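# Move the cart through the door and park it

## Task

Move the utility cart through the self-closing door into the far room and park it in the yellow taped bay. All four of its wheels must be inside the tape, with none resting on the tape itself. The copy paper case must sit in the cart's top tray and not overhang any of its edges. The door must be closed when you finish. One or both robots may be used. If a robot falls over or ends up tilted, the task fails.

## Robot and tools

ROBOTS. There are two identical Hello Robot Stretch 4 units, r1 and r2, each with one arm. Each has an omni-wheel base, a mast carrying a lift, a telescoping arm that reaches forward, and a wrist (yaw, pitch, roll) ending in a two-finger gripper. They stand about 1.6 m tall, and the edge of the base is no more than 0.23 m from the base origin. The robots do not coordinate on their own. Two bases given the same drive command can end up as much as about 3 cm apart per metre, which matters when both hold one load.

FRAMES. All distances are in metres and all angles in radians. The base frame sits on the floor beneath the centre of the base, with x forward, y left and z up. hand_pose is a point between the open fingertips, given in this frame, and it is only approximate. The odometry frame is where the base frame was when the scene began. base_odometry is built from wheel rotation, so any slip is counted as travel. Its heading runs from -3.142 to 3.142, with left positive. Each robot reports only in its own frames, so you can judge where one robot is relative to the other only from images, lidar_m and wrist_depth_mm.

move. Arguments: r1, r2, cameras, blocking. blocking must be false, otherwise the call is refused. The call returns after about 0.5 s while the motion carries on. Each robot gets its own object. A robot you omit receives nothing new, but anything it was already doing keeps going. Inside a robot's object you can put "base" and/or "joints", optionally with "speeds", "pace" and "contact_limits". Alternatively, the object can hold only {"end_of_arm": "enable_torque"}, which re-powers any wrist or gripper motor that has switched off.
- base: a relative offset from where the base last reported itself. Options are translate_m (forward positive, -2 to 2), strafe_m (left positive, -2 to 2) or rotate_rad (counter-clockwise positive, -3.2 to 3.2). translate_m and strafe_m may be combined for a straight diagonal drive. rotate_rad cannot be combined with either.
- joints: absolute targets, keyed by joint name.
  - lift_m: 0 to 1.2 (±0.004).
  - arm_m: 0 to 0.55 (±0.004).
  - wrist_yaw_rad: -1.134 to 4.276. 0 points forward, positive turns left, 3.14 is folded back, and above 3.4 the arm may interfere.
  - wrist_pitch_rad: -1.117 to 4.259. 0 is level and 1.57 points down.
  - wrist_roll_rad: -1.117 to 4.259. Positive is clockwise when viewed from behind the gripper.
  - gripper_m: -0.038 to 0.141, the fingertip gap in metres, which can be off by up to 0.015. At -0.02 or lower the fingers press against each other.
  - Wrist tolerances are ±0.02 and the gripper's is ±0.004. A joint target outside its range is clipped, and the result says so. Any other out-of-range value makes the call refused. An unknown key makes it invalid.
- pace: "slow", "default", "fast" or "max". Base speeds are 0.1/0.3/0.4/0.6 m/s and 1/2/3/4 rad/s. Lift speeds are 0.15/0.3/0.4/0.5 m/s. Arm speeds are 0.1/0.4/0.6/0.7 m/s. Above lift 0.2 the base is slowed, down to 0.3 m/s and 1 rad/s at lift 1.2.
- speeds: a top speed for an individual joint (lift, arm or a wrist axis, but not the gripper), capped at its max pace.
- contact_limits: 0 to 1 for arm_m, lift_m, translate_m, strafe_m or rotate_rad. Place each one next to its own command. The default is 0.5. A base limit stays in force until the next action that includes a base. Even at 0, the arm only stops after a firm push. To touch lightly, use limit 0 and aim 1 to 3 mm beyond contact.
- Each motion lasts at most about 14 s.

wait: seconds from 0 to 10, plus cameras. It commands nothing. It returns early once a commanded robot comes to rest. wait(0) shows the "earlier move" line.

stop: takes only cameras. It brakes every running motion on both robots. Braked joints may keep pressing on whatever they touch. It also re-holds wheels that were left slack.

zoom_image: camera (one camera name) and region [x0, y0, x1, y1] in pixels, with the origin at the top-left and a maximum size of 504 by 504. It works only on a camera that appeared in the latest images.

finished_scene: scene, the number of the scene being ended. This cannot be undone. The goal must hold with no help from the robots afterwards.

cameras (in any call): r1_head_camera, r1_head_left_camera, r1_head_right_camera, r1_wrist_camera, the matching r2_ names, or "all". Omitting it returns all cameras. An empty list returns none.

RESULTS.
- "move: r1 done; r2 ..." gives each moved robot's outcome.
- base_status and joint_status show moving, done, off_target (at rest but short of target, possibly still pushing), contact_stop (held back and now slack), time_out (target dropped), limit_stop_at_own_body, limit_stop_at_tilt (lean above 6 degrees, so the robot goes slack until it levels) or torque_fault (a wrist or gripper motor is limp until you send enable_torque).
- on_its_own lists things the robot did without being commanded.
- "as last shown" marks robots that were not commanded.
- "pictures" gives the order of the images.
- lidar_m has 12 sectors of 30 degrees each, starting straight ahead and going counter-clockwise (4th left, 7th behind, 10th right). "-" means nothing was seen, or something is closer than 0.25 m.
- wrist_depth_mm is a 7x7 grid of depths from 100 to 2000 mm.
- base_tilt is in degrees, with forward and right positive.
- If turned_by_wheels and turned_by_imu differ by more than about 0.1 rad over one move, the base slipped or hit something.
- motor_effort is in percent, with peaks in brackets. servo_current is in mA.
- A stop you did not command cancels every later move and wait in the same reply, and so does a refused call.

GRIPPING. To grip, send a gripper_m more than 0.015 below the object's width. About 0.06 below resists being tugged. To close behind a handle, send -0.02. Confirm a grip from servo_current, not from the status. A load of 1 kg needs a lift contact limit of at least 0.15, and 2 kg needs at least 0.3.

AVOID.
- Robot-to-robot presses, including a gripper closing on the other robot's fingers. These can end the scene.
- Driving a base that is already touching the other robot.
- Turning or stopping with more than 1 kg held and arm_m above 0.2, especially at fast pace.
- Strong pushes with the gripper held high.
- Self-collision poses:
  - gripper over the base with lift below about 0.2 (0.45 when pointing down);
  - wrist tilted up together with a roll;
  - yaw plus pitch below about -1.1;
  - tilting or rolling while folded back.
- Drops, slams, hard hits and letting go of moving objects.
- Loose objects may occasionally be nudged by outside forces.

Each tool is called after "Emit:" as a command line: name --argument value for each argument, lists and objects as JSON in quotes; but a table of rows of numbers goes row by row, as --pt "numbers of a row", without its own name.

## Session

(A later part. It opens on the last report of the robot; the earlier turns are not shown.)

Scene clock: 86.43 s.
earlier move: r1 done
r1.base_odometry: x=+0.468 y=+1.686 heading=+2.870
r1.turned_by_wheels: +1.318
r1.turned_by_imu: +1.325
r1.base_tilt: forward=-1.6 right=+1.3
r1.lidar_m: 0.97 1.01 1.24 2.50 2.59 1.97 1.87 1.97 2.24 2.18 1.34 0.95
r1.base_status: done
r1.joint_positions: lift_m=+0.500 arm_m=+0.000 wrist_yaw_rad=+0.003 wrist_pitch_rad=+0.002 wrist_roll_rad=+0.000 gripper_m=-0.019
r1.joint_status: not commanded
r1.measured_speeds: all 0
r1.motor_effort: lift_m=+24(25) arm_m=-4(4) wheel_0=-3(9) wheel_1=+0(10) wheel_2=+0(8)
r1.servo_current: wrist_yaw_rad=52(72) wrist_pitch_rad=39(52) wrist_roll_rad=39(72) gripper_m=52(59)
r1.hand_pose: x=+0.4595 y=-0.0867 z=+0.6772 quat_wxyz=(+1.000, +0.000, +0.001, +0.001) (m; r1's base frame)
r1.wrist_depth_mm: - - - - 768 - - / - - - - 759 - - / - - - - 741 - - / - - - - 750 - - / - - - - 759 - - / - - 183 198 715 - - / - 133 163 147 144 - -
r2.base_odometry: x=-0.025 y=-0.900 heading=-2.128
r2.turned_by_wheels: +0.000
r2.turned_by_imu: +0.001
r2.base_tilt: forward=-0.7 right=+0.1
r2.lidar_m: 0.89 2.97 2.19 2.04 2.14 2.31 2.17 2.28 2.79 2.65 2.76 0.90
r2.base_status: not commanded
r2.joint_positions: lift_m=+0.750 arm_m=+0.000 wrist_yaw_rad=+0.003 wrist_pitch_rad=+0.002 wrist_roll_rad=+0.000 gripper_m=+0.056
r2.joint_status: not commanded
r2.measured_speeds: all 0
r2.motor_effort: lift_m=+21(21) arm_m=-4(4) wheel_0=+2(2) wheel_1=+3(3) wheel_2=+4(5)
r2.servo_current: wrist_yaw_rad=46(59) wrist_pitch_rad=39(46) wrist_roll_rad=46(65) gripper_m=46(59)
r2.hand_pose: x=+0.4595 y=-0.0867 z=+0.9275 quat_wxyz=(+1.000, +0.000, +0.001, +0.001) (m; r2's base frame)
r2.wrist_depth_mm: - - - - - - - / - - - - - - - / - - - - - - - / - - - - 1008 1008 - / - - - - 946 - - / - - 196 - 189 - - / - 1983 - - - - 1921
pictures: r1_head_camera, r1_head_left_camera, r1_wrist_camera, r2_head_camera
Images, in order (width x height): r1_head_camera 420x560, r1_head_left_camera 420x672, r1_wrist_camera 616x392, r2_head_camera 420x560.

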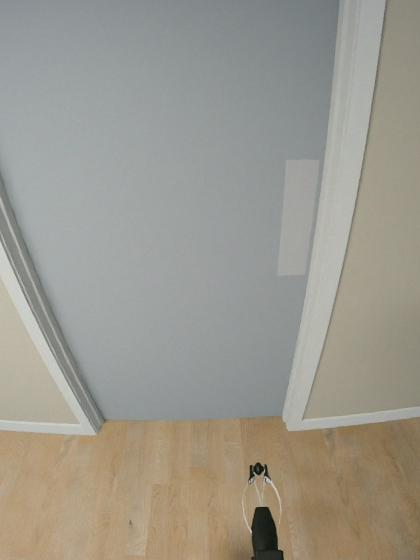

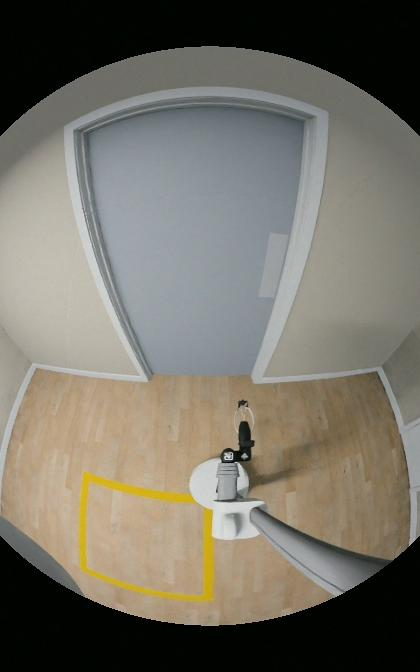

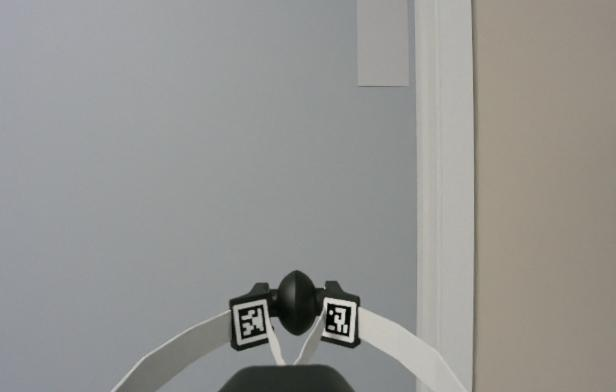

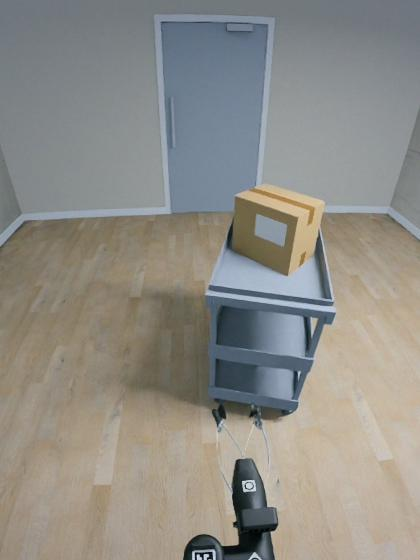

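Emit:
move --r1 '{"base":{"rotate_rad":-3.1416}}' --r2 '{"base":{"strafe_m":-0.12},"joints":{"lift_m":0.98,"wrist_pitch_rad":0.45}}' --blocking false --cameras '[]'

Emit:
wait --seconds 2 --cameras '[]'

Emit:
wait --seconds 2 --cameras '["r1_head_camera","r1_head_left_camera","r1_head_right_camera","r2_head_camera","r2_wrist_camera"]'

Emit:
zoom_image --camera "r2_wrist_camera" --region '[200, 60, 616, 392]'

Scene clock: 139.73 s.
move: r1 moving; r2 moving
r1.base_odometry: x=+0.468 y=+1.686 heading=+2.618
r1.turned_by_wheels: -0.252
r1.turned_by_imu: -0.253
r1.base_tilt: forward=-1.6 right=+1.3
r1.lidar_m: 0.95 0.96 1.11 1.75 2.50 2.21 1.88 1.91 2.19 2.17 1.95 1.06
r1.base_status: rotate_rad moving
r1.joint_positions: lift_m=+0.500 arm_m=+0.000 wrist_yaw_rad=+0.003 wrist_pitch_rad=+0.002 wrist_roll_rad=+0.000 gripper_m=-0.019
r1.joint_status: not commanded
r1.measured_speeds: translate_m=-0.001 strafe_m=+0.000 rotate_rad=-0.975 lift_m=+0.000 arm_m=+0.000 wrist_yaw_rad=+0.000 wrist_pitch_rad=+0.000 wrist_roll_rad=+0.000
r1.motor_effort: lift_m=+24(24) arm_m=-4(4) wheel_0=+7(9) wheel_1=+6(9) wheel_2=+6(7)
r1.servo_current: wrist_yaw_rad=46(59) wrist_pitch_rad=46(52) wrist_roll_rad=52(72) gripper_m=52(59)
r1.hand_pose: x=+0.4595 y=-0.0867 z=+0.6772 quat_wxyz=(+1.000, +0.000, +0.001, +0.001) (m; r1's base frame)
r1.wrist_depth_mm: - - 778 809 - - - / - - - 778 - - - / - - - 768 - - - / - - - 778 - - - / - - - 741 - - - / - - 183 198 170 - - / - 133 163 147 143 - -
r2.base_odometry: x=-0.056 y=-0.881 heading=-2.128
r2.turned_by_wheels: +0.000
r2.turned_by_imu: +0.001
r2.base_tilt: forward=-0.7 right=+0.1
r2.lidar_m: 0.91 3.07 2.21 2.08 2.17 2.31 2.19 2.28 2.73 2.62 2.74 0.90
r2.base_status: strafe_m moving
r2.joint_positions: lift_m=+0.788 arm_m=+0.000 wrist_yaw_rad=+0.003 wrist_pitch_rad=+0.433 wrist_roll_rad=+0.000 gripper_m=+0.056
r2.joint_status: lift_m moving; wrist_pitch_rad moving
r2.measured_speeds: translate_m=-0.001 strafe_m=-0.140 rotate_rad=+0.004 lift_m=+0.146 arm_m=+0.000 wrist_yaw_rad=+0.000 wrist_pitch_rad=+0.512 wrist_roll_rad=+0.000
r2.motor_effort: lift_m=+25(26) arm_m=-4(4) wheel_0=+10(12) wheel_1=-11(12) wheel_2=+0(4)
r2.servo_current: wrist_yaw_rad=39(59) wrist_pitch_rad=39(78) wrist_roll_rad=52(59) gripper_m=52(52)
r2.hand_pose: x=+0.4329 y=-0.0867 z=+0.8448 quat_wxyz=(+0.977, +0.000, +0.215, +0.001) (m; r2's base frame)
r2.wrist_depth_mm: - - - - 878 931 - / - - - - 931 917 - / - - - - - 676 - / - - - - - 1138 - / 1708 1756 1708 1576 - 1576 1618 / 1366 1366 196 976 188 1281 1281 / 1182 1160 1160 - - 1118 1098
pictures: none
No camera images: "cameras" was empty.

Scene clock: 141.27 s.
earlier move: r1 moving; r2 done
r1.base_odometry: x=+0.468 y=+1.686 heading=+0.014
r1.turned_by_wheels: -2.604
r1.turned_by_imu: -2.618
r1.base_tilt: forward=-1.6 right=+1.3
r1.lidar_m: 1.88 2.19 2.17 1.82 1.06 0.96 0.97 1.12 1.89 2.54 2.20 1.87
r1.base_status: rotate_rad moving
r1.joint_positions: lift_m=+0.500 arm_m=+0.000 wrist_yaw_rad=+0.003 wrist_pitch_rad=+0.002 wrist_roll_rad=+0.000 gripper_m=-0.019
r1.joint_status: not commanded
r1.measured_speeds: translate_m=+0.001 strafe_m=+0.000 rotate_rad=-1.101 lift_m=+0.000 arm_m=+0.000 wrist_yaw_rad=+0.000 wrist_pitch_rad=+0.000 wrist_roll_rad=+0.000
r1.motor_effort: lift_m=+24(24) arm_m=-4(4) wheel_0=+3(9) wheel_1=+1(9) wheel_2=+1(8)
r1.servo_current: wrist_yaw_rad=39(65) wrist_pitch_rad=46(52) wrist_roll_rad=52(72) gripper_m=52(59)
r1.hand_pose: x=+0.4596 y=-0.0867 z=+0.6772 quat_wxyz=(+1.000, +0.000, +0.001, +0.001) (m; r1's base frame)
r1.wrist_depth_mm: - - - - - - - / - - - - - - - / - - - - - - - / - - - - - - - / - - - - - - - / - - 183 198 170 - - / 1708 1618 179 180 144 - -
r2.base_odometry: x=-0.127 y=-0.836 heading=-2.128
r2.turned_by_wheels: +0.000
r2.turned_by_imu: +0.000
r2.base_tilt: forward=-0.7 right=+0.1
r2.lidar_m: 0.87 3.22 2.30 2.20 2.24 2.31 2.19 2.28 2.64 2.51 2.64 0.90
r2.base_status: done
r2.joint_positions: lift_m=+0.980 arm_m=+0.000 wrist_yaw_rad=+0.003 wrist_pitch_rad=+0.449 wrist_roll_rad=+0.000 gripper_m=+0.056
r2.joint_status: all done
r2.measured_speeds: all 0
r2.motor_effort: lift_m=+21(26) arm_m=-4(4) wheel_0=+1(12) wheel_1=-2(12) wheel_2=+0(4)
r2.servo_current: wrist_yaw_rad=52(65) wrist_pitch_rad=39(78) wrist_roll_rad=46(59) gripper_m=46(52)
r2.hand_pose: x=+0.4310 y=-0.0867 z=+1.0329 quat_wxyz=(+0.975, +0.000, +0.222, +0.001) (m; r2's base frame)
r2.wrist_depth_mm: - - - - - - - / - - - 1060 917 - - / - - - 1060 976 - - / - - - - - - - / - - 1921 - 809 1863 1921 / 1661 1618 196 171 188 1618 1499 / 1397 1336 1366 - - 1308 1281
wait: 1.53 of 2 s (r2 has come to rest)
pictures: none
No camera images: "cameras" was empty.

Scene clock: 142.10 s.
earlier move: r1 done
r1.base_odometry: x=+0.468 y=+1.686 heading=-0.272
r1.turned_by_wheels: -0.285
r1.turned_by_imu: -0.287
r1.base_tilt: forward=-1.6 right=+1.3
r1.lidar_m: 1.87 1.94 2.23 2.18 1.32 0.97 0.94 1.02 1.29 2.53 2.61 1.95
r1.base_status: done
r1.joint_positions: lift_m=+0.500 arm_m=+0.000 wrist_yaw_rad=+0.002 wrist_pitch_rad=+0.002 wrist_roll_rad=+0.000 gripper_m=-0.019
r1.joint_status: not commanded
r1.measured_speeds: all 0
r1.motor_effort: lift_m=+24(24) arm_m=-4(4) wheel_0=+2(9) wheel_1=+1(9) wheel_2=+2(8)
r1.servo_current: wrist_yaw_rad=52(65) wrist_pitch_rad=46(52) wrist_roll_rad=46(72) gripper_m=59(59)
r1.hand_pose: x=+0.4595 y=-0.0867 z=+0.6772 quat_wxyz=(+1.000, +0.000, +0.001, +0.001) (m; r1's base frame)
r1.wrist_depth_mm: - - - - - - - / - - - - - - - / - - - - - - - / - - - - - - - / - - - - - - - / - - 183 199 170 - - / 1537 140 179 166 144 1430 1537
r2.base_odometry: x=-0.127 y=-0.836 heading=-2.128
r2.turned_by_wheels: +0.000
r2.turned_by_imu: +0.000
r2.base_tilt: forward=-0.7 right=+0.0
r2.lidar_m: 0.88 3.20 2.29 2.14 2.25 2.29 2.17 2.28 2.70 2.52 2.64 0.88
r2.base_status: done
r2.joint_positions: lift_m=+0.980 arm_m=+0.000 wrist_yaw_rad=+0.003 wrist_pitch_rad=+0.449 wrist_roll_rad=+0.000 gripper_m=+0.056
r2.joint_status: all done
r2.measured_speeds: all 0
r2.motor_effort: lift_m=+21(26) arm_m=-4(4) wheel_0=+1(12) wheel_1=-2(12) wheel_2=+0(4)
r2.servo_current: wrist_yaw_rad=52(65) wrist_pitch_rad=46(78) wrist_roll_rad=33(59) gripper_m=46(52)
r2.hand_pose: x=+0.4310 y=-0.0867 z=+1.0329 quat_wxyz=(+0.975, +0.000, +0.222, +0.001) (m; r2's base frame)
r2.wrist_depth_mm: - - - - - - - / - - - 1060 917 - - / - - - 1060 960 - - / - - - - - - - / - - 1921 - 809 1863 1921 / 1661 1618 196 170 188 1576 1537 / 1366 1366 1366 - - 1336 1308
wait: 0.83 of 2 s (r1 has come to rest)
pictures: r1_head_camera, r1_head_left_camera, r1_head_right_camera, r2_head_camera, r2_wrist_camera
Images, in order (width x height): r1_head_camera 420x560, r1_head_left_camera 420x672, r1_head_right_camera 420x672, r2_head_camera 420x560, r2_wrist_camera 616x392.

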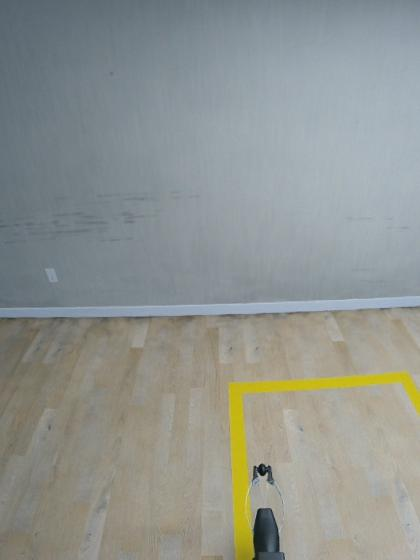

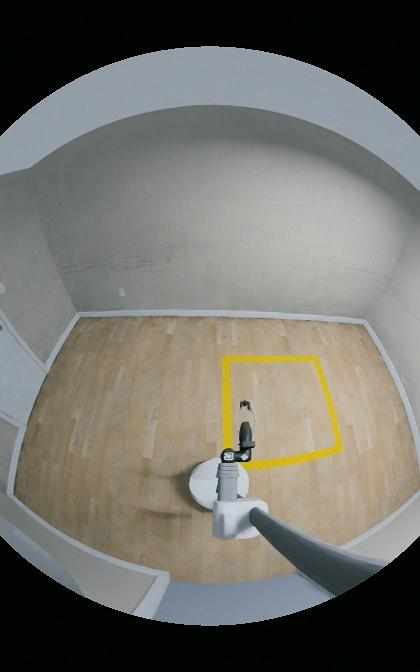

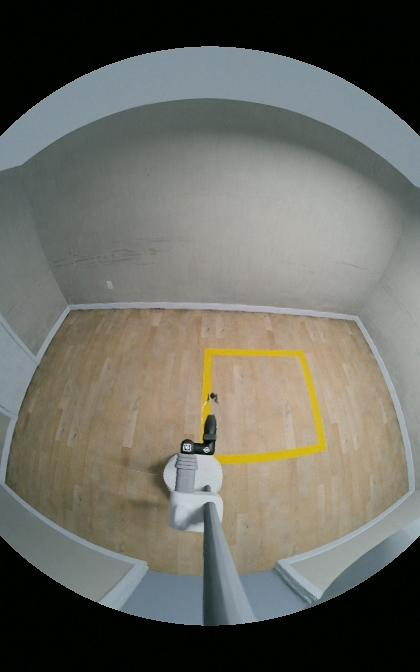

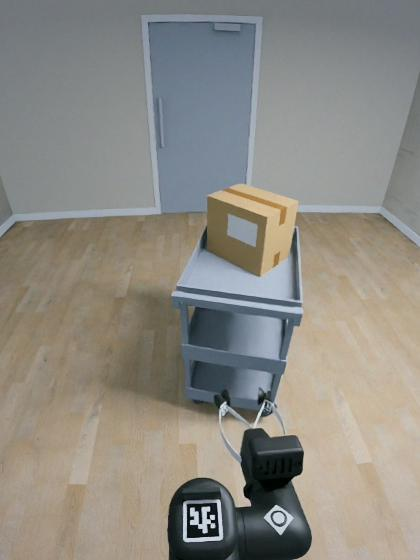

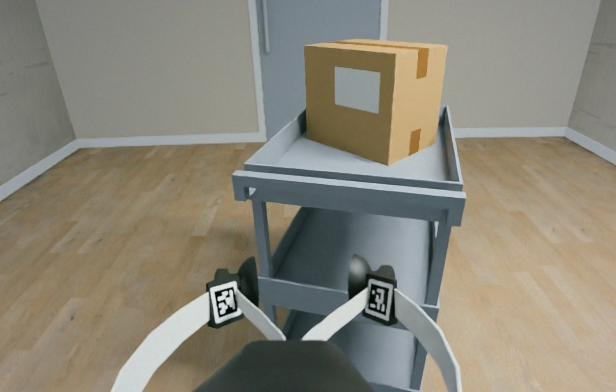

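Scaled by 1.212.

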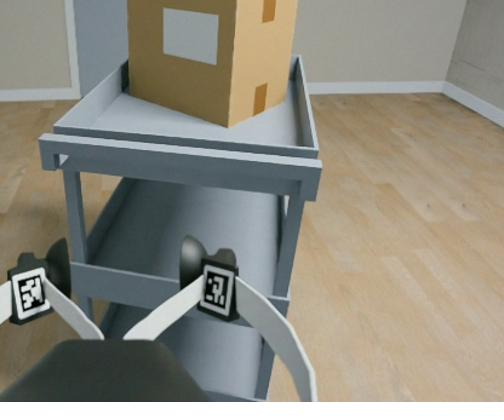

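Emit:
move --r2 '{"base":{"strafe_m":-0.08},"joints":{"lift_m":0.7,"wrist_pitch_rad":0,"wrist_roll_rad":1.57,"gripper_m":0.13}}' --r1 '{"base":{"translate_m":-0.3}}' --blocking false --cameras '[]'

Emit:
wait --seconds 1.5 --cameras '[]'

Emit:
wait --seconds 2 --cameras '["r1_head_left_camera","r2_head_camera","r2_head_right_camera","r2_wrist_camera"]'

Scene clock: 170.30 s.
move: r1 moving; r2 moving
r1.base_odometry: x=+0.438 y=+1.695 heading=-0.272
r1.turned_by_wheels: +0.000
r1.turned_by_imu: -0.001
r1.base_tilt: forward=-1.6 right=+1.3
r1.lidar_m: 1.91 1.97 2.26 2.17 1.28 0.93 0.93 0.99 1.26 2.53 2.61 1.99
r1.base_status: translate_m moving
r1.joint_positions: lift_m=+0.500 arm_m=+0.000 wrist_yaw_rad=+0.002 wrist_pitch_rad=+0.002 wrist_roll_rad=+0.000 gripper_m=-0.019
r1.joint_status: not commanded
r1.measured_speeds: translate_m=-0.121 strafe_m=+0.001 rotate_rad=+0.002 lift_m=+0.000 arm_m=+0.000 wrist_yaw_rad=+0.000 wrist_pitch_rad=+0.000 wrist_roll_rad=+0.000
r1.motor_effort: lift_m=+24(24) arm_m=-4(4) wheel_0=-6(8) wheel_1=-6(7) wheel_2=+8(9)
r1.servo_current: wrist_yaw_rad=46(46) wrist_pitch_rad=46(46) wrist_roll_rad=52(52) gripper_m=59(59)
r1.hand_pose: x=+0.4595 y=-0.0867 z=+0.6772 quat_wxyz=(+1.000, +0.000, +0.001, +0.001) (m; r1's base frame)
r1.wrist_depth_mm: - - - - - - - / - - - - - - - / - - - - - - - / - - - - - - - / - - - - - - - / - - 183 199 171 - - / 1618 140 171 166 144 1499 1537
r2.base_odometry: x=-0.158 y=-0.817 heading=-2.128
r2.turned_by_wheels: +0.000
r2.turned_by_imu: +0.001
r2.base_tilt: forward=-0.6 right=+0.0
r2.lidar_m: 0.86 3.25 2.33 2.21 2.29 2.30 2.19 2.29 2.63 2.51 2.61 0.87
r2.base_status: strafe_m moving
r2.joint_positions: lift_m=+0.942 arm_m=+0.000 wrist_yaw_rad=+0.003 wrist_pitch_rad=+0.023 wrist_roll_rad=+0.589 gripper_m=+0.075
r2.joint_status: lift_m moving; wrist_pitch_rad moving; wrist_roll_rad moving; gripper_m moving
r2.measured_speeds: translate_m=-0.001 strafe_m=-0.140 rotate_rad=+0.005 lift_m=-0.146 arm_m=+0.000 wrist_yaw_rad=+0.000 wrist_pitch_rad=-0.514 wrist_roll_rad=+1.820
r2.motor_effort: lift_m=+12(19) arm_m=-4(4) wheel_0=+9(11) wheel_1=-9(11) wheel_2=+0(1)
r2.servo_current: wrist_yaw_rad=46(52) wrist_pitch_rad=78(208) wrist_roll_rad=91(91) gripper_m=104(104)
r2.hand_pose: x=+0.4595 y=-0.0867 z=+1.1140 quat_wxyz=(+0.957, +0.290, +0.011, -0.002) (m; r2's base frame)
r2.wrist_depth_mm: - - - - - - - / - - - - - - - / - - - - - - - / - - - - 960 - - / - - - - 946 1042 - / - - 191 1160 189 676 1661 / - - - - - - 1366
pictures: none
No camera images: "cameras" was empty.

Scene clock: 171.80 s.
earlier move: r1 moving; r2 moving
r1.base_odometry: x=+0.184 y=+1.766 heading=-0.272
r1.turned_by_wheels: +0.000
r1.turned_by_imu: +0.000
r1.base_tilt: forward=-1.6 right=+1.2
r1.lidar_m: 2.18 2.25 2.28 2.16 0.90 0.68 0.68 0.71 0.91 2.30 2.61 2.29
r1.base_status: translate_m moving
r1.joint_positions: lift_m=+0.500 arm_m=+0.000 wrist_yaw_rad=+0.002 wrist_pitch_rad=+0.002 wrist_roll_rad=+0.000 gripper_m=-0.019
r1.joint_status: not commanded
r1.measured_speeds: translate_m=-0.052 strafe_m=+0.000 rotate_rad=+0.000 lift_m=+0.000 arm_m=+0.000 wrist_yaw_rad=+0.000 wrist_pitch_rad=+0.000 wrist_roll_rad=+0.000
r1.motor_effort: lift_m=+24(24) arm_m=-4(4) wheel_0=-4(10) wheel_1=-3(7) wheel_2=+0(10)
r1.servo_current: wrist_yaw_rad=39(65) wrist_pitch_rad=46(46) wrist_roll_rad=33(65) gripper_m=52(59)
r1.hand_pose: x=+0.4595 y=-0.0867 z=+0.6772 quat_wxyz=(+1.000, +0.000, +0.001, +0.001) (m; r1's base frame)
r1.wrist_depth_mm: - - - - - - - / - - - - - - - / - - - - - - - / - - - - - - - / - - - - - - - / - - 183 198 180 - - / 1661 1618 179 183 154 1499 1661
r2.base_odometry: x=-0.195 y=-0.794 heading=-2.128
r2.turned_by_wheels: +0.000
r2.turned_by_imu: +0.000
r2.base_tilt: forward=-0.7 right=+0.1
r2.lidar_m: 0.86 3.33 2.37 2.26 2.35 2.32 2.19 2.26 2.58 2.47 2.52 0.87
r2.base_status: done
r2.joint_positions: lift_m=+0.700 arm_m=+0.000 wrist_yaw_rad=+0.003 wrist_pitch_rad=+0.008 wrist_roll_rad=+1.568 gripper_m=+0.130
r2.joint_status: lift_m moving; wrist_pitch_rad moving; wrist_roll_rad moving; the others done
r2.measured_speeds: all 0
r2.motor_effort: lift_m=+14(19) arm_m=-4(4) wheel_0=+3(11) wheel_1=+0(11) wheel_2=+0(1)
r2.servo_current: wrist_yaw_rad=46(65) wrist_pitch_rad=39(208) wrist_roll_rad=52(98) gripper_m=52(111)
r2.hand_pose: x=+0.4595 y=-0.0867 z=+0.8762 quat_wxyz=(+0.708, +0.706, +0.004, -0.002) (m; r2's base frame)
r2.wrist_depth_mm: - - - - - 1708 1182 / - - - - - 1756 1205 / - - - 917 - 676 - / - - - 904 - 707 - / - - - 1078 - 723 - / - - 218 759 213 1430 1255 / - - - - - 1863 1205
wait: 1.50 s; no rest
pictures: none
No camera images: "cameras" was empty.

Scene clock: 172.00 s.
earlier move: r1 moving; r2 done
r1.base_odometry: x=+0.179 y=+1.767 heading=-0.272
r1.turned_by_wheels: +0.000
r1.turned_by_imu: +0.000
r1.base_tilt: forward=-1.6 right=+1.3
r1.lidar_m: 2.17 2.26 2.26 2.18 0.91 0.68 0.65 0.70 0.93 2.25 2.60 2.28
r1.base_status: translate_m moving
r1.joint_positions: lift_m=+0.500 arm_m=+0.000 wrist_yaw_rad=+0.002 wrist_pitch_rad=+0.002 wrist_roll_rad=+0.000 gripper_m=-0.019
r1.joint_status: not commanded
r1.measured_speeds: translate_m=-0.002 strafe_m=+0.000 rotate_rad=+0.000 lift_m=+0.000 arm_m=+0.000 wrist_yaw_rad=+0.000 wrist_pitch_rad=+0.000 wrist_roll_rad=+0.000
r1.motor_effort: lift_m=+24(24) arm_m=-4(4) wheel_0=-3(10) wheel_1=-1(7) wheel_2=+0(10)
r1.servo_current: wrist_yaw_rad=46(65) wrist_pitch_rad=39(46) wrist_roll_rad=46(65) gripper_m=59(59)
r1.hand_pose: x=+0.4595 y=-0.0867 z=+0.6772 quat_wxyz=(+1.000, +0.000, +0.001, +0.001) (m; r1's base frame)
r1.wrist_depth_mm: - - - - - - - / - - - - - - - / - - - - - - - / - - - - - - - / - - - - - - - / - - 183 198 - - - / 1661 1576 179 184 154 1576 1661
r2.base_odometry: x=-0.195 y=-0.794 heading=-2.128
r2.turned_by_wheels: +0.000
r2.turned_by_imu: +0.000
r2.base_tilt: forward=-0.7 right=+0.1
r2.lidar_m: 0.86 3.32 2.43 2.20 2.33 2.29 2.18 2.26 2.58 2.46 2.53 0.86
r2.base_status: done
r2.joint_positions: lift_m=+0.700 arm_m=+0.000 wrist_yaw_rad=+0.003 wrist_pitch_rad=+0.008 wrist_roll_rad=+1.568 gripper_m=+0.130
r2.joint_status: all done
r2.measured_speeds: all 0
r2.motor_effort: lift_m=+14(19) arm_m=-4(4) wheel_0=+3(11) wheel_1=+0(11) wheel_2=+0(1)
r2.servo_current: wrist_yaw_rad=52(65) wrist_pitch_rad=52(208) wrist_roll_rad=59(98) gripper_m=52(111)
r2.hand_pose: x=+0.4595 y=-0.0867 z=+0.8762 quat_wxyz=(+0.708, +0.706, +0.004, -0.002) (m; r2's base frame)
r2.wrist_depth_mm: - - - - - 1661 1182 / - - - - - 1756 1205 / - - - 917 - 676 - / - - - 917 - 707 - / - - - 1078 - 741 - / - - 219 750 213 1430 1281 / - - - - - 1863 1205
wait: 0.20 of 2 s (r2 has come to rest)
pictures: r1_head_left_camera, r2_head_camera, r2_head_right_camera, r2_wrist_camera
Images, in order (width x height): r1_head_left_camera 420x672, r2_head_camera 420x560, r2_head_right_camera 420x672, r2_wrist_camera 616x392.

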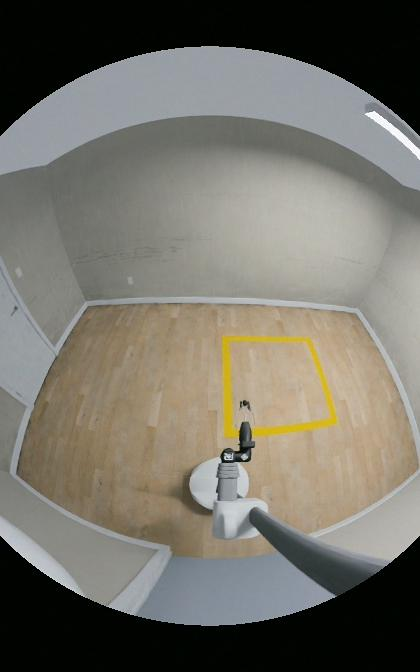

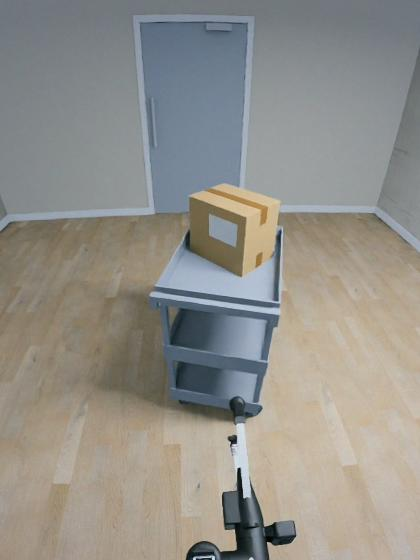

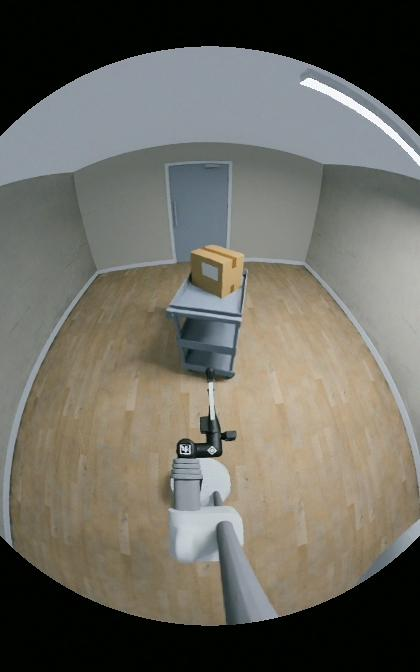

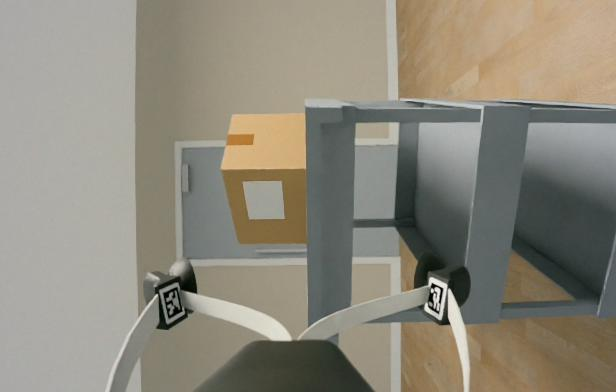

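Emit:
move --r2 '{"base":{"translate_m":0.34},"joints":{"lift_m":0.664}}' --blocking false --cameras '[]'

Emit:
wait --seconds 3 --cameras '["r2_head_camera","r2_wrist_camera"]'

Emit:
zoom_image --camera "r2_head_camera" --region '[120, 220, 300, 440]'

Scene clock: 202.30 s.
earlier move: r1 done
move: r2 moving
r1.base_odometry: x=+0.179 y=+1.767 heading=-0.272
r1.turned_by_wheels: +0.000
r1.turned_by_imu: +0.000
r1.base_tilt: forward=-1.6 right=+1.3
r1.lidar_m: 2.17 2.24 2.25 2.18 0.86 0.70 0.67 0.70 0.90 2.29 2.63 2.27
r1.base_status: done
r1.joint_positions: lift_m=+0.500 arm_m=+0.000 wrist_yaw_rad=+0.002 wrist_pitch_rad=+0.002 wrist_roll_rad=+0.000 gripper_m=-0.019
r1.joint_status: not commanded
r1.measured_speeds: all 0
r1.motor_effort: lift_m=+24(24) arm_m=-4(4) wheel_0=-2(2) wheel_1=-2(2) wheel_2=+0(0)
r1.servo_current: wrist_yaw_rad=52(59) wrist_pitch_rad=46(46) wrist_roll_rad=59(59) gripper_m=52(59)
r1.hand_pose: x=+0.4595 y=-0.0867 z=+0.6772 quat_wxyz=(+1.000, +0.000, +0.001, +0.001) (m; r1's base frame)
r1.wrist_depth_mm: - - - - - - - / - - - - - - - / - - - - - - - / - - - - - - - / - - - - - - - / - - 183 198 - - - / 1708 1576 179 183 154 1537 1618
r2.base_odometry: x=-0.211 y=-0.820 heading=-2.128
r2.turned_by_wheels: +0.000
r2.turned_by_imu: +0.001
r2.base_tilt: forward=-0.7 right=+0.1
r2.lidar_m: 0.83 3.33 2.38 2.24 2.34 2.35 2.22 2.31 2.57 2.45 2.56 0.84
r2.base_status: translate_m moving
r2.joint_positions: lift_m=+0.670 arm_m=+0.000 wrist_yaw_rad=+0.003 wrist_pitch_rad=+0.008 wrist_roll_rad=+1.568 gripper_m=+0.130
r2.joint_status: lift_m moving
r2.measured_speeds: translate_m=+0.120 strafe_m=+0.000 rotate_rad=+0.004 lift_m=-0.062 arm_m=+0.000 wrist_yaw_rad=+0.000 wrist_pitch_rad=+0.000 wrist_roll_rad=+0.000
r2.motor_effort: lift_m=+14(16) arm_m=-4(4) wheel_0=+4(10) wheel_1=+8(9) wheel_2=-12(13)
r2.servo_current: wrist_yaw_rad=52(52) wrist_pitch_rad=52(59) wrist_roll_rad=39(59) gripper_m=52(59)
r2.hand_pose: x=+0.4595 y=-0.0867 z=+0.8457 quat_wxyz=(+0.708, +0.706, +0.004, -0.002) (m; r2's base frame)
r2.wrist_depth_mm: - - - - - 1661 1138 / - - - - - 1661 1138 / - - 1008 640 - 640 - / - - 1008 683 - 676 - / - - - 707 - 707 - / - - 217 723 220 1397 1255 / - - - - - 1808 1160
pictures: none
No camera images: "cameras" was empty.

Scene clock: 204.43 s.
earlier move: r2 done
r1.base_odometry: x=+0.179 y=+1.767 heading=-0.272
r1.turned_by_wheels: +0.000
r1.turned_by_imu: +0.000
r1.base_tilt: forward=-1.6 right=+1.3
r1.lidar_m: 2.17 2.24 2.28 2.17 0.90 0.69 0.68 0.71 0.89 2.27 2.62 2.27
r1.base_status: done
r1.joint_positions: lift_m=+0.500 arm_m=+0.000 wrist_yaw_rad=+0.002 wrist_pitch_rad=+0.002 wrist_roll_rad=+0.000 gripper_m=-0.019
r1.joint_status: not commanded
r1.measured_speeds: all 0
r1.motor_effort: lift_m=+24(24) arm_m=-4(4) wheel_0=-2(2) wheel_1=-1(2) wheel_2=+0(0)
r1.servo_current: wrist_yaw_rad=59(72) wrist_pitch_rad=39(52) wrist_roll_rad=46(72) gripper_m=52(65)
r1.hand_pose: x=+0.4595 y=-0.0867 z=+0.6772 quat_wxyz=(+1.000, +0.000, +0.001, +0.001) (m; r1's base frame)
r1.wrist_depth_mm: - - - - - - - / - - - - - - - / - - - - - - - / - - - - - - - / - - - - - - - / - - 183 199 - - - / 1661 1576 179 184 154 1576 1618
r2.base_odometry: x=-0.374 y=-1.082 heading=-2.128
r2.turned_by_wheels: +0.000
r2.turned_by_imu: +0.000
r2.base_tilt: forward=-0.7 right=+0.1
r2.lidar_m: 0.54 0.64 2.40 2.27 2.34 2.65 2.53 2.62 2.58 2.44 2.55 0.53
r2.base_status: done
r2.joint_positions: lift_m=+0.664 arm_m=+0.000 wrist_yaw_rad=+0.003 wrist_pitch_rad=+0.008 wrist_roll_rad=+1.568 gripper_m=+0.130
r2.joint_status: all done
r2.measured_speeds: all 0
r2.motor_effort: lift_m=+14(16) arm_m=-4(4) wheel_0=+3(13) wheel_1=+3(9) wheel_2=-2(14)
r2.servo_current: wrist_yaw_rad=52(65) wrist_pitch_rad=59(59) wrist_roll_rad=46(65) gripper_m=46(59)
r2.hand_pose: x=+0.4595 y=-0.0867 z=+0.8402 quat_wxyz=(+0.708, +0.706, +0.004, -0.002) (m; r2's base frame)
r2.wrist_depth_mm: - - - 260 327 327 329 / - - 715 327 - - - / - - 585 340 - - - / - - 627 355 - - - / - - 750 373 - - - / - - 217 325 213 - - / - - - - - 1808 424
wait: 2.13 of 3 s (r2 has come to rest)
pictures: r2_head_camera, r2_wrist_camera
Images, in order (width x height): r2_head_camera 420x560, r2_wrist_camera 616x392.

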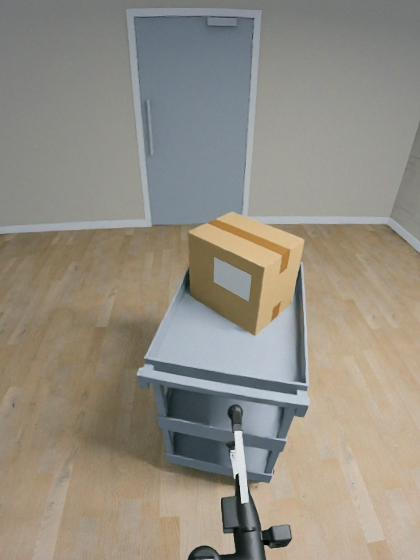

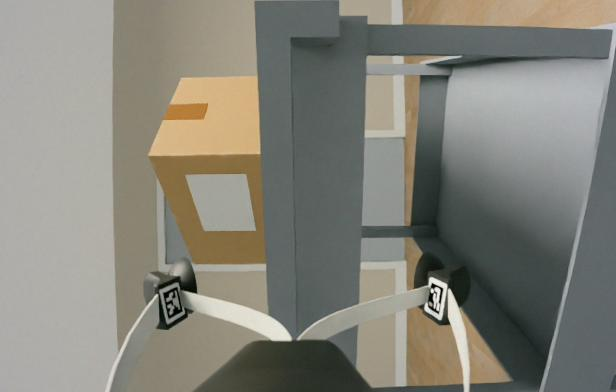

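Scaled by 2.291 from the camera's 420x560 image, which has a finer 1200x1600 frame.

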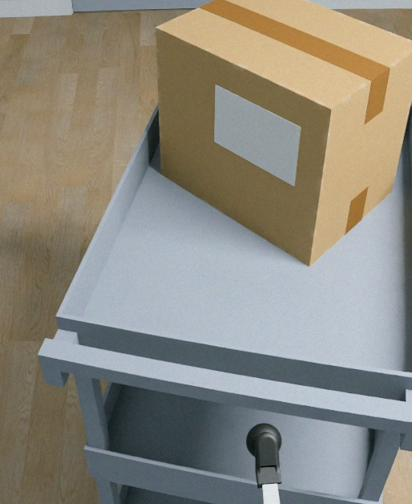

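Emit:
move --r2 '{"joints":{"lift_m":0.688}}' --blocking false --cameras '[]'

Emit:
wait --seconds 1 --cameras '[]'

Emit:
move --r2 '{"base":{"translate_m":0.1},"pace":"slow","contact_limits":{"translate_m":0.2}}' --blocking false --cameras '[]'

Emit:
wait --seconds 2.5 --cameras '["r2_head_camera","r2_wrist_camera"]'

Emit:
zoom_image --camera "r2_head_camera" --region '[120, 300, 320, 540]'

Scene clock: 219.40 s.
move: r2 moving
r1: as last shown
r1.lidar_m: 2.17 2.25 2.25 2.18 0.89 0.70 0.67 0.69 0.90 2.25 2.59 2.29
r1.motor_effort: lift_m=+24(24) arm_m=-4(4) wheel_0=-2(2) wheel_1=-2(2) wheel_2=+0(0)
r1.servo_current: wrist_yaw_rad=52(65) wrist_pitch_rad=39(46) wrist_roll_rad=39(59) gripper_m=52(59)
r1.wrist_depth_mm: - - - - - - - / - - - - - - - / - - - - - - - / - - - - - - - / - - - - - - - / - - 182 199 - - - / 1708 1576 179 184 154 1537 1618
r2.base_odometry: x=-0.374 y=-1.082 heading=-2.128
r2.turned_by_wheels: +0.000
r2.turned_by_imu: +0.000
r2.base_tilt: forward=-0.7 right=+0.1
r2.lidar_m: 0.55 0.64 2.40 2.27 2.36 2.66 2.51 2.64 2.58 2.44 2.57 0.52
r2.base_status: not commanded
r2.joint_positions: lift_m=+0.687 arm_m=+0.000 wrist_yaw_rad=+0.003 wrist_pitch_rad=+0.008 wrist_roll_rad=+1.568 gripper_m=+0.130
r2.joint_status: lift_m moving
r2.measured_speeds: translate_m=+0.000 strafe_m=+0.000 rotate_rad=+0.000 lift_m=+0.024 arm_m=+0.000 wrist_yaw_rad=+0.000 wrist_pitch_rad=+0.000 wrist_roll_rad=+0.000
r2.motor_effort: lift_m=+20(24) arm_m=-4(4) wheel_0=+3(3) wheel_1=+3(4) wheel_2=-2(3)
r2.servo_current: wrist_yaw_rad=46(52) wrist_pitch_rad=46(52) wrist_roll_rad=52(59) gripper_m=52(52)
r2.hand_pose: x=+0.4595 y=-0.0867 z=+0.8631 quat_wxyz=(+0.708, +0.706, +0.004, -0.002) (m; r2's base frame)
r2.wrist_depth_mm: - - - 263 324 329 329 / - - 707 327 334 891 - / - - 591 340 946 - - / - - 627 355 364 - - / - - 750 370 379 - - / - - 217 325 213 - - / - - - - - 1863 504
pictures: none
No camera images: "cameras" was empty.

Scene clock: 219.73 s.
earlier move: r2 done
r1.base_odometry: x=+0.179 y=+1.767 heading=-0.272
r1.turned_by_wheels: +0.000
r1.turned_by_imu: +0.000
r1.base_tilt: forward=-1.6 right=+1.2
r1.lidar_m: 2.17 2.23 2.29 2.18 0.90 0.69 0.67 0.73 0.91 2.28 2.63 2.29
r1.base_status: not commanded
r1.joint_positions: lift_m=+0.500 arm_m=+0.000 wrist_yaw_rad=+0.002 wrist_pitch_rad=+0.002 wrist_roll_rad=+0.000 gripper_m=-0.019
r1.joint_status: not commanded
r1.measured_speeds: all 0
r1.motor_effort: lift_m=+24(24) arm_m=-4(4) wheel_0=-2(3) wheel_1=-1(2) wheel_2=+0(0)
r1.servo_current: wrist_yaw_rad=52(65) wrist_pitch_rad=39(46) wrist_roll_rad=39(65) gripper_m=59(59)
r1.hand_pose: x=+0.4595 y=-0.0867 z=+0.6772 quat_wxyz=(+1.000, +0.000, +0.001, +0.001) (m; r1's base frame)
r1.wrist_depth_mm: - - - - - - - / - - - - - - - / - - - - - - - / - - - - - - - / - - - - - - - / - - 183 199 - - - / 1708 1576 180 183 154 1576 1661
r2.base_odometry: x=-0.374 y=-1.082 heading=-2.128
r2.turned_by_wheels: +0.000
r2.turned_by_imu: +0.000
r2.base_tilt: forward=-0.7 right=+0.1
r2.lidar_m: 0.54 0.66 2.42 2.30 2.35 2.67 2.53 2.62 2.57 2.45 2.55 0.55
r2.base_status: not commanded
r2.joint_positions: lift_m=+0.688 arm_m=+0.000 wrist_yaw_rad=+0.003 wrist_pitch_rad=+0.008 wrist_roll_rad=+1.568 gripper_m=+0.130
r2.joint_status: all done
r2.measured_speeds: all 0
r2.motor_effort: lift_m=+21(24) arm_m=-4(4) wheel_0=+3(3) wheel_1=+4(4) wheel_2=-3(3)
r2.servo_current: wrist_yaw_rad=46(52) wrist_pitch_rad=46(59) wrist_roll_rad=59(59) gripper_m=52(52)
r2.hand_pose: x=+0.4595 y=-0.0867 z=+0.8637 quat_wxyz=(+0.708, +0.706, +0.004, -0.002) (m; r2's base frame)
r2.wrist_depth_mm: - - - 263 324 329 329 / - - 707 327 332 878 - / - - 591 342 351 - - / - - 634 355 366 - - / - - 759 373 375 - - / - - 217 325 213 - - / - - - - - 1863 504
wait: 0.33 of 1 s (r2 has come to rest)
pictures: none
No camera images: "cameras" was empty.

Scene clock: 220.23 s.
move: r2 moving
r1: as last shown
r1.base_tilt: forward=-1.6 right=+1.3
r1.lidar_m: 2.15 2.23 2.27 2.18 0.89 0.68 0.63 0.70 0.91 2.26 2.61 2.27
r1.motor_effort: lift_m=+24(24) arm_m=-4(4) wheel_0=-2(2) wheel_1=-1(1) wheel_2=+0(0)
r1.servo_current: wrist_yaw_rad=59(65) wrist_pitch_rad=39(46) wrist_roll_rad=59(65) gripper_m=46(59)
r1.wrist_depth_mm: - - - - - - - / - - - - - - - / - - - - - - - / - - - - - - - / - - - - - - - / - - 183 198 - - - / 1661 1618 179 183 154 1618 1618
r2.base_odometry: x=-0.381 y=-1.093 heading=-2.128
r2.turned_by_wheels: +0.000
r2.turned_by_imu: +0.000
r2.base_tilt: forward=-0.6 right=+0.1
r2.lidar_m: 0.53 0.61 2.41 2.26 2.36 2.69 2.55 2.63 2.59 2.45 2.54 0.53
r2.base_status: translate_m moving
r2.joint_positions: lift_m=+0.688 arm_m=+0.000 wrist_yaw_rad=+0.003 wrist_pitch_rad=+0.008 wrist_roll_rad=+1.568 gripper_m=+0.130
r2.joint_status: not commanded
r2.measured_speeds: translate_m=+0.049 strafe_m=+0.000 rotate_rad=-0.002 lift_m=+0.000 arm_m=+0.000 wrist_yaw_rad=+0.000 wrist_pitch_rad=+0.000 wrist_roll_rad=+0.000
r2.motor_effort: lift_m=+21(21) arm_m=-4(4) wheel_0=+5(9) wheel_1=+7(7) wheel_2=-11(11)
r2.servo_current: wrist_yaw_rad=52(59) wrist_pitch_rad=46(52) wrist_roll_rad=46(59) gripper_m=52(59)
r2.contact_limits: translate_m 0.2
r2.hand_pose: x=+0.4595 y=-0.0867 z=+0.8637 quat_wxyz=(+0.708, +0.706, +0.004, -0.002) (m; r2's base frame)
r2.wrist_depth_mm: - - - 256 312 317 317 / - - 699 317 320 904 - / - - 574 330 340 917 - / - - 627 345 353 - - / - - 741 359 366 - - / - - 217 312 213 - - / - - - - - 1808 521
pictures: none
No camera images: "cameras" was empty.

Scene clock: 222.00 s.
earlier move: r2 done
r1.base_odometry: x=+0.179 y=+1.767 heading=-0.272
r1.turned_by_wheels: +0.000
r1.turned_by_imu: +0.000
r1.base_tilt: forward=-1.5 right=+1.3
r1.lidar_m: 2.16 2.25 2.26 2.18 0.87 0.68 0.66 0.71 0.92 2.25 2.60 2.27
r1.base_status: not commanded
r1.joint_positions: lift_m=+0.500 arm_m=+0.000 wrist_yaw_rad=+0.002 wrist_pitch_rad=+0.002 wrist_roll_rad=+0.000 gripper_m=-0.019
r1.joint_status: not commanded
r1.measured_speeds: all 0
r1.motor_effort: lift_m=+24(24) arm_m=-4(4) wheel_0=-2(2) wheel_1=-1(1) wheel_2=+0(0)
r1.servo_current: wrist_yaw_rad=46(72) wrist_pitch_rad=39(52) wrist_roll_rad=52(65) gripper_m=52(65)
r1.hand_pose: x=+0.4595 y=-0.0867 z=+0.6772 quat_wxyz=(+1.000, +0.000, +0.001, +0.001) (m; r1's base frame)
r1.wrist_depth_mm: - - - - - - - / - - - - - - - / - - - - - - - / - - - - - - - / - - - - - - - / - - 183 198 - - - / 1756 1661 179 183 153 1537 1618
r2.base_odometry: x=-0.427 y=-1.167 heading=-2.127
r2.turned_by_wheels: +0.000
r2.turned_by_imu: +0.000
r2.base_tilt: forward=-0.7 right=+0.0
r2.lidar_m: 0.44 0.52 2.40 2.28 2.36 2.77 2.64 2.73 2.58 2.44 2.52 0.45
r2.base_status: done
r2.joint_positions: lift_m=+0.688 arm_m=+0.000 wrist_yaw_rad=+0.003 wrist_pitch_rad=+0.008 wrist_roll_rad=+1.568 gripper_m=+0.130
r2.joint_status: not commanded
r2.measured_speeds: all 0
r2.motor_effort: lift_m=+21(21) arm_m=-4(4) wheel_0=+4(9) wheel_1=+4(7) wheel_2=-6(11)
r2.servo_current: wrist_yaw_rad=46(59) wrist_pitch_rad=52(59) wrist_roll_rad=59(65) gripper_m=52(59)
r2.contact_limits: translate_m 0.2
r2.hand_pose: x=+0.4595 y=-0.0867 z=+0.8637 quat_wxyz=(+0.708, +0.706, +0.004, -0.002) (m; r2's base frame)
r2.wrist_depth_mm: - - - 175 229 1618 - / - - 574 182 238 778 - / - - 484 244 248 842 - / - - 535 255 259 831 - / - - 615 271 268 - - / - - 218 215 213 559 - / - - - - - 1756 492
wait: 1.77 of 2.5 s (r2 has come to rest)
pictures: r2_head_camera, r2_wrist_camera
Images, in order (width x height): r2_head_camera 420x560, r2_wrist_camera 616x392.

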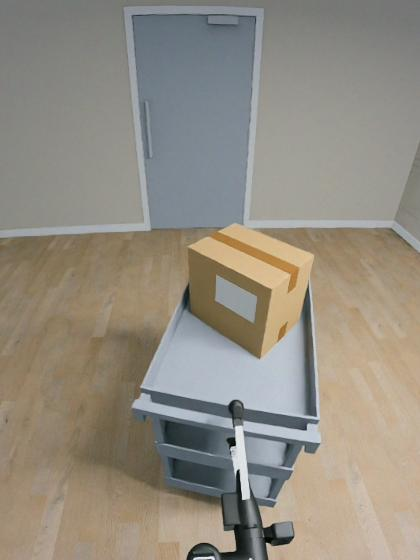

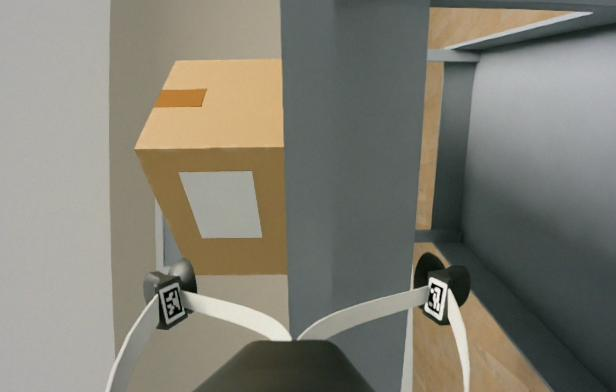

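Scaled by 2.100 from the camera's 420x560 image, which has a finer 1200x1600 frame.

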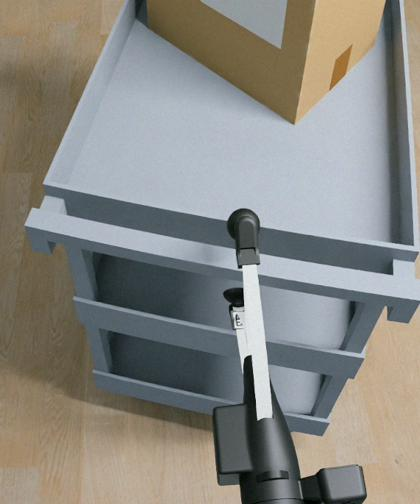

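Emit:
move --r2 '{"joints":{"gripper_m":-0.01}}' --blocking false --cameras '[]'

Emit:
wait --seconds 2 --cameras '["r2_head_camera","r2_wrist_camera"]'

Emit:
zoom_image --camera "r2_head_camera" --region '[120, 300, 320, 540]'

Scene clock: 230.87 s.
move: r2 moving
r1: as last shown
r1.base_tilt: forward=-1.6 right=+1.3
r1.lidar_m: 2.17 2.25 2.28 2.18 0.90 0.66 0.68 0.70 0.90 2.24 2.61 2.28
r1.motor_effort: lift_m=+24(24) arm_m=-4(4) wheel_0=-2(2) wheel_1=-1(2) wheel_2=+0(0)
r1.servo_current: wrist_yaw_rad=59(59) wrist_pitch_rad=39(46) wrist_roll_rad=20(59) gripper_m=46(59)
r1.wrist_depth_mm: - - - - - - - / - - - - - - - / - - - - - - - / - - - - - - - / - - - - - - - / - - 183 198 - - - / 1708 1618 179 184 154 1618 1618
r2.base_odometry: x=-0.427 y=-1.167 heading=-2.127
r2.turned_by_wheels: +0.000
r2.turned_by_imu: +0.000
r2.base_tilt: forward=-0.7 right=+0.0
r2.lidar_m: 0.47 0.53 2.42 2.31 2.35 2.76 2.64 2.74 2.59 2.44 2.58 0.44
r2.base_status: not commanded
r2.joint_positions: lift_m=+0.688 arm_m=+0.000 wrist_yaw_rad=+0.003 wrist_pitch_rad=+0.008 wrist_roll_rad=+1.568 gripper_m=+0.117
r2.joint_status: gripper_m moving
r2.measured_speeds: all 0
r2.motor_effort: lift_m=+21(21) arm_m=-4(4) wheel_0=+4(4) wheel_1=+4(5) wheel_2=-6(7)
r2.servo_current: wrist_yaw_rad=39(52) wrist_pitch_rad=46(59) wrist_roll_rad=52(59) gripper_m=98(111)
r2.contact_limits: translate_m 0.2
r2.hand_pose: x=+0.4595 y=-0.0867 z=+0.8637 quat_wxyz=(+0.708, +0.706, +0.004, -0.002) (m; r2's base frame)
r2.wrist_depth_mm: - - - 175 229 1537 - / - - 569 182 238 778 - / - - 484 243 248 842 - / - - 535 255 259 842 - / - - 615 272 270 - - / - - 199 215 199 564 - / - - - - - 1708 496
pictures: none
No camera images: "cameras" was empty.

Scene clock: 232.60 s.
earlier move: r2 done
r1.base_odometry: x=+0.179 y=+1.767 heading=-0.272
r1.turned_by_wheels: +0.000
r1.turned_by_imu: +0.000
r1.base_tilt: forward=-1.6 right=+1.3
r1.lidar_m: 2.17 2.25 2.27 2.19 0.86 0.69 0.67 0.68 0.91 2.25 2.61 2.27
r1.base_status: not commanded
r1.joint_positions: lift_m=+0.500 arm_m=+0.000 wrist_yaw_rad=+0.002 wrist_pitch_rad=+0.002 wrist_roll_rad=+0.000 gripper_m=-0.019
r1.joint_status: not commanded
r1.measured_speeds: all 0
r1.motor_effort: lift_m=+24(24) arm_m=-4(4) wheel_0=-2(2) wheel_1=-1(2) wheel_2=+0(0)
r1.servo_current: wrist_yaw_rad=52(72) wrist_pitch_rad=39(52) wrist_roll_rad=65(72) gripper_m=52(59)
r1.hand_pose: x=+0.4595 y=-0.0867 z=+0.6772 quat_wxyz=(+1.000, +0.000, +0.001, +0.001) (m; r1's base frame)
r1.wrist_depth_mm: - - - - - - - / - - - - - - - / - - - - - - - / - - - - - - - / - - - - - - - / - - 183 198 - - - / 1708 1576 178 183 154 1576 1618
r2.base_odometry: x=-0.427 y=-1.167 heading=-2.127
r2.turned_by_wheels: +0.000
r2.turned_by_imu: +0.000
r2.base_tilt: forward=-0.7 right=+0.0
r2.lidar_m: 0.47 0.53 2.42 2.29 2.35 2.77 2.64 2.71 2.55 2.45 2.54 0.43
r2.base_status: not commanded
r2.joint_positions: lift_m=+0.688 arm_m=+0.000 wrist_yaw_rad=+0.003 wrist_pitch_rad=+0.008 wrist_roll_rad=+1.568 gripper_m=-0.008
r2.joint_status: all done
r2.measured_speeds: all 0
r2.motor_effort: lift_m=+21(21) arm_m=-4(4) wheel_0=+3(4) wheel_1=+4(5) wheel_2=-4(7)
r2.servo_current: wrist_yaw_rad=26(65) wrist_pitch_rad=52(59) wrist_roll_rad=39(59) gripper_m=124(215)
r2.contact_limits: translate_m 0.2
r2.hand_pose: x=+0.4595 y=-0.0867 z=+0.8637 quat_wxyz=(+0.708, +0.706, +0.004, -0.002) (m; r2's base frame)
r2.wrist_depth_mm: - - - 170 224 1537 - / - - 559 179 235 809 - / - - 480 186 244 831 - / - - 530 193 255 - - / - - 634 204 265 - - / - - 186 207 181 1808 - / - - - - - 1708 504
wait: 1.73 of 2 s (r2 has come to rest)
pictures: r2_head_camera, r2_wrist_camera
Images, in order (width x height): r2_head_camera 420x560, r2_wrist_camera 616x392.

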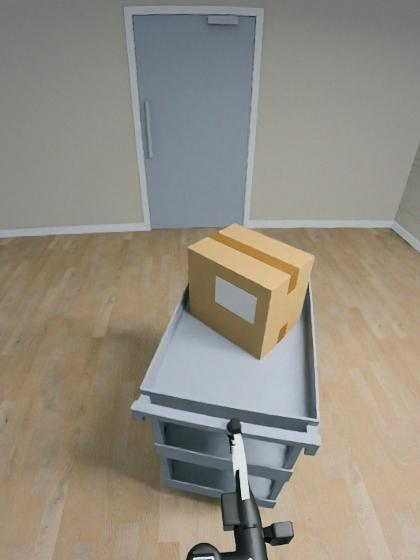

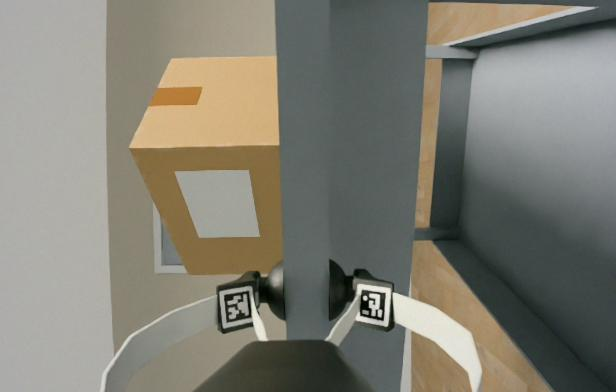

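Scaled by 2.100 from the camera's 420x560 image, which has a finer 1200x1600 frame.

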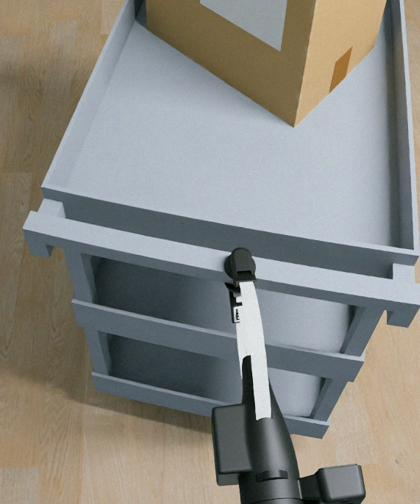

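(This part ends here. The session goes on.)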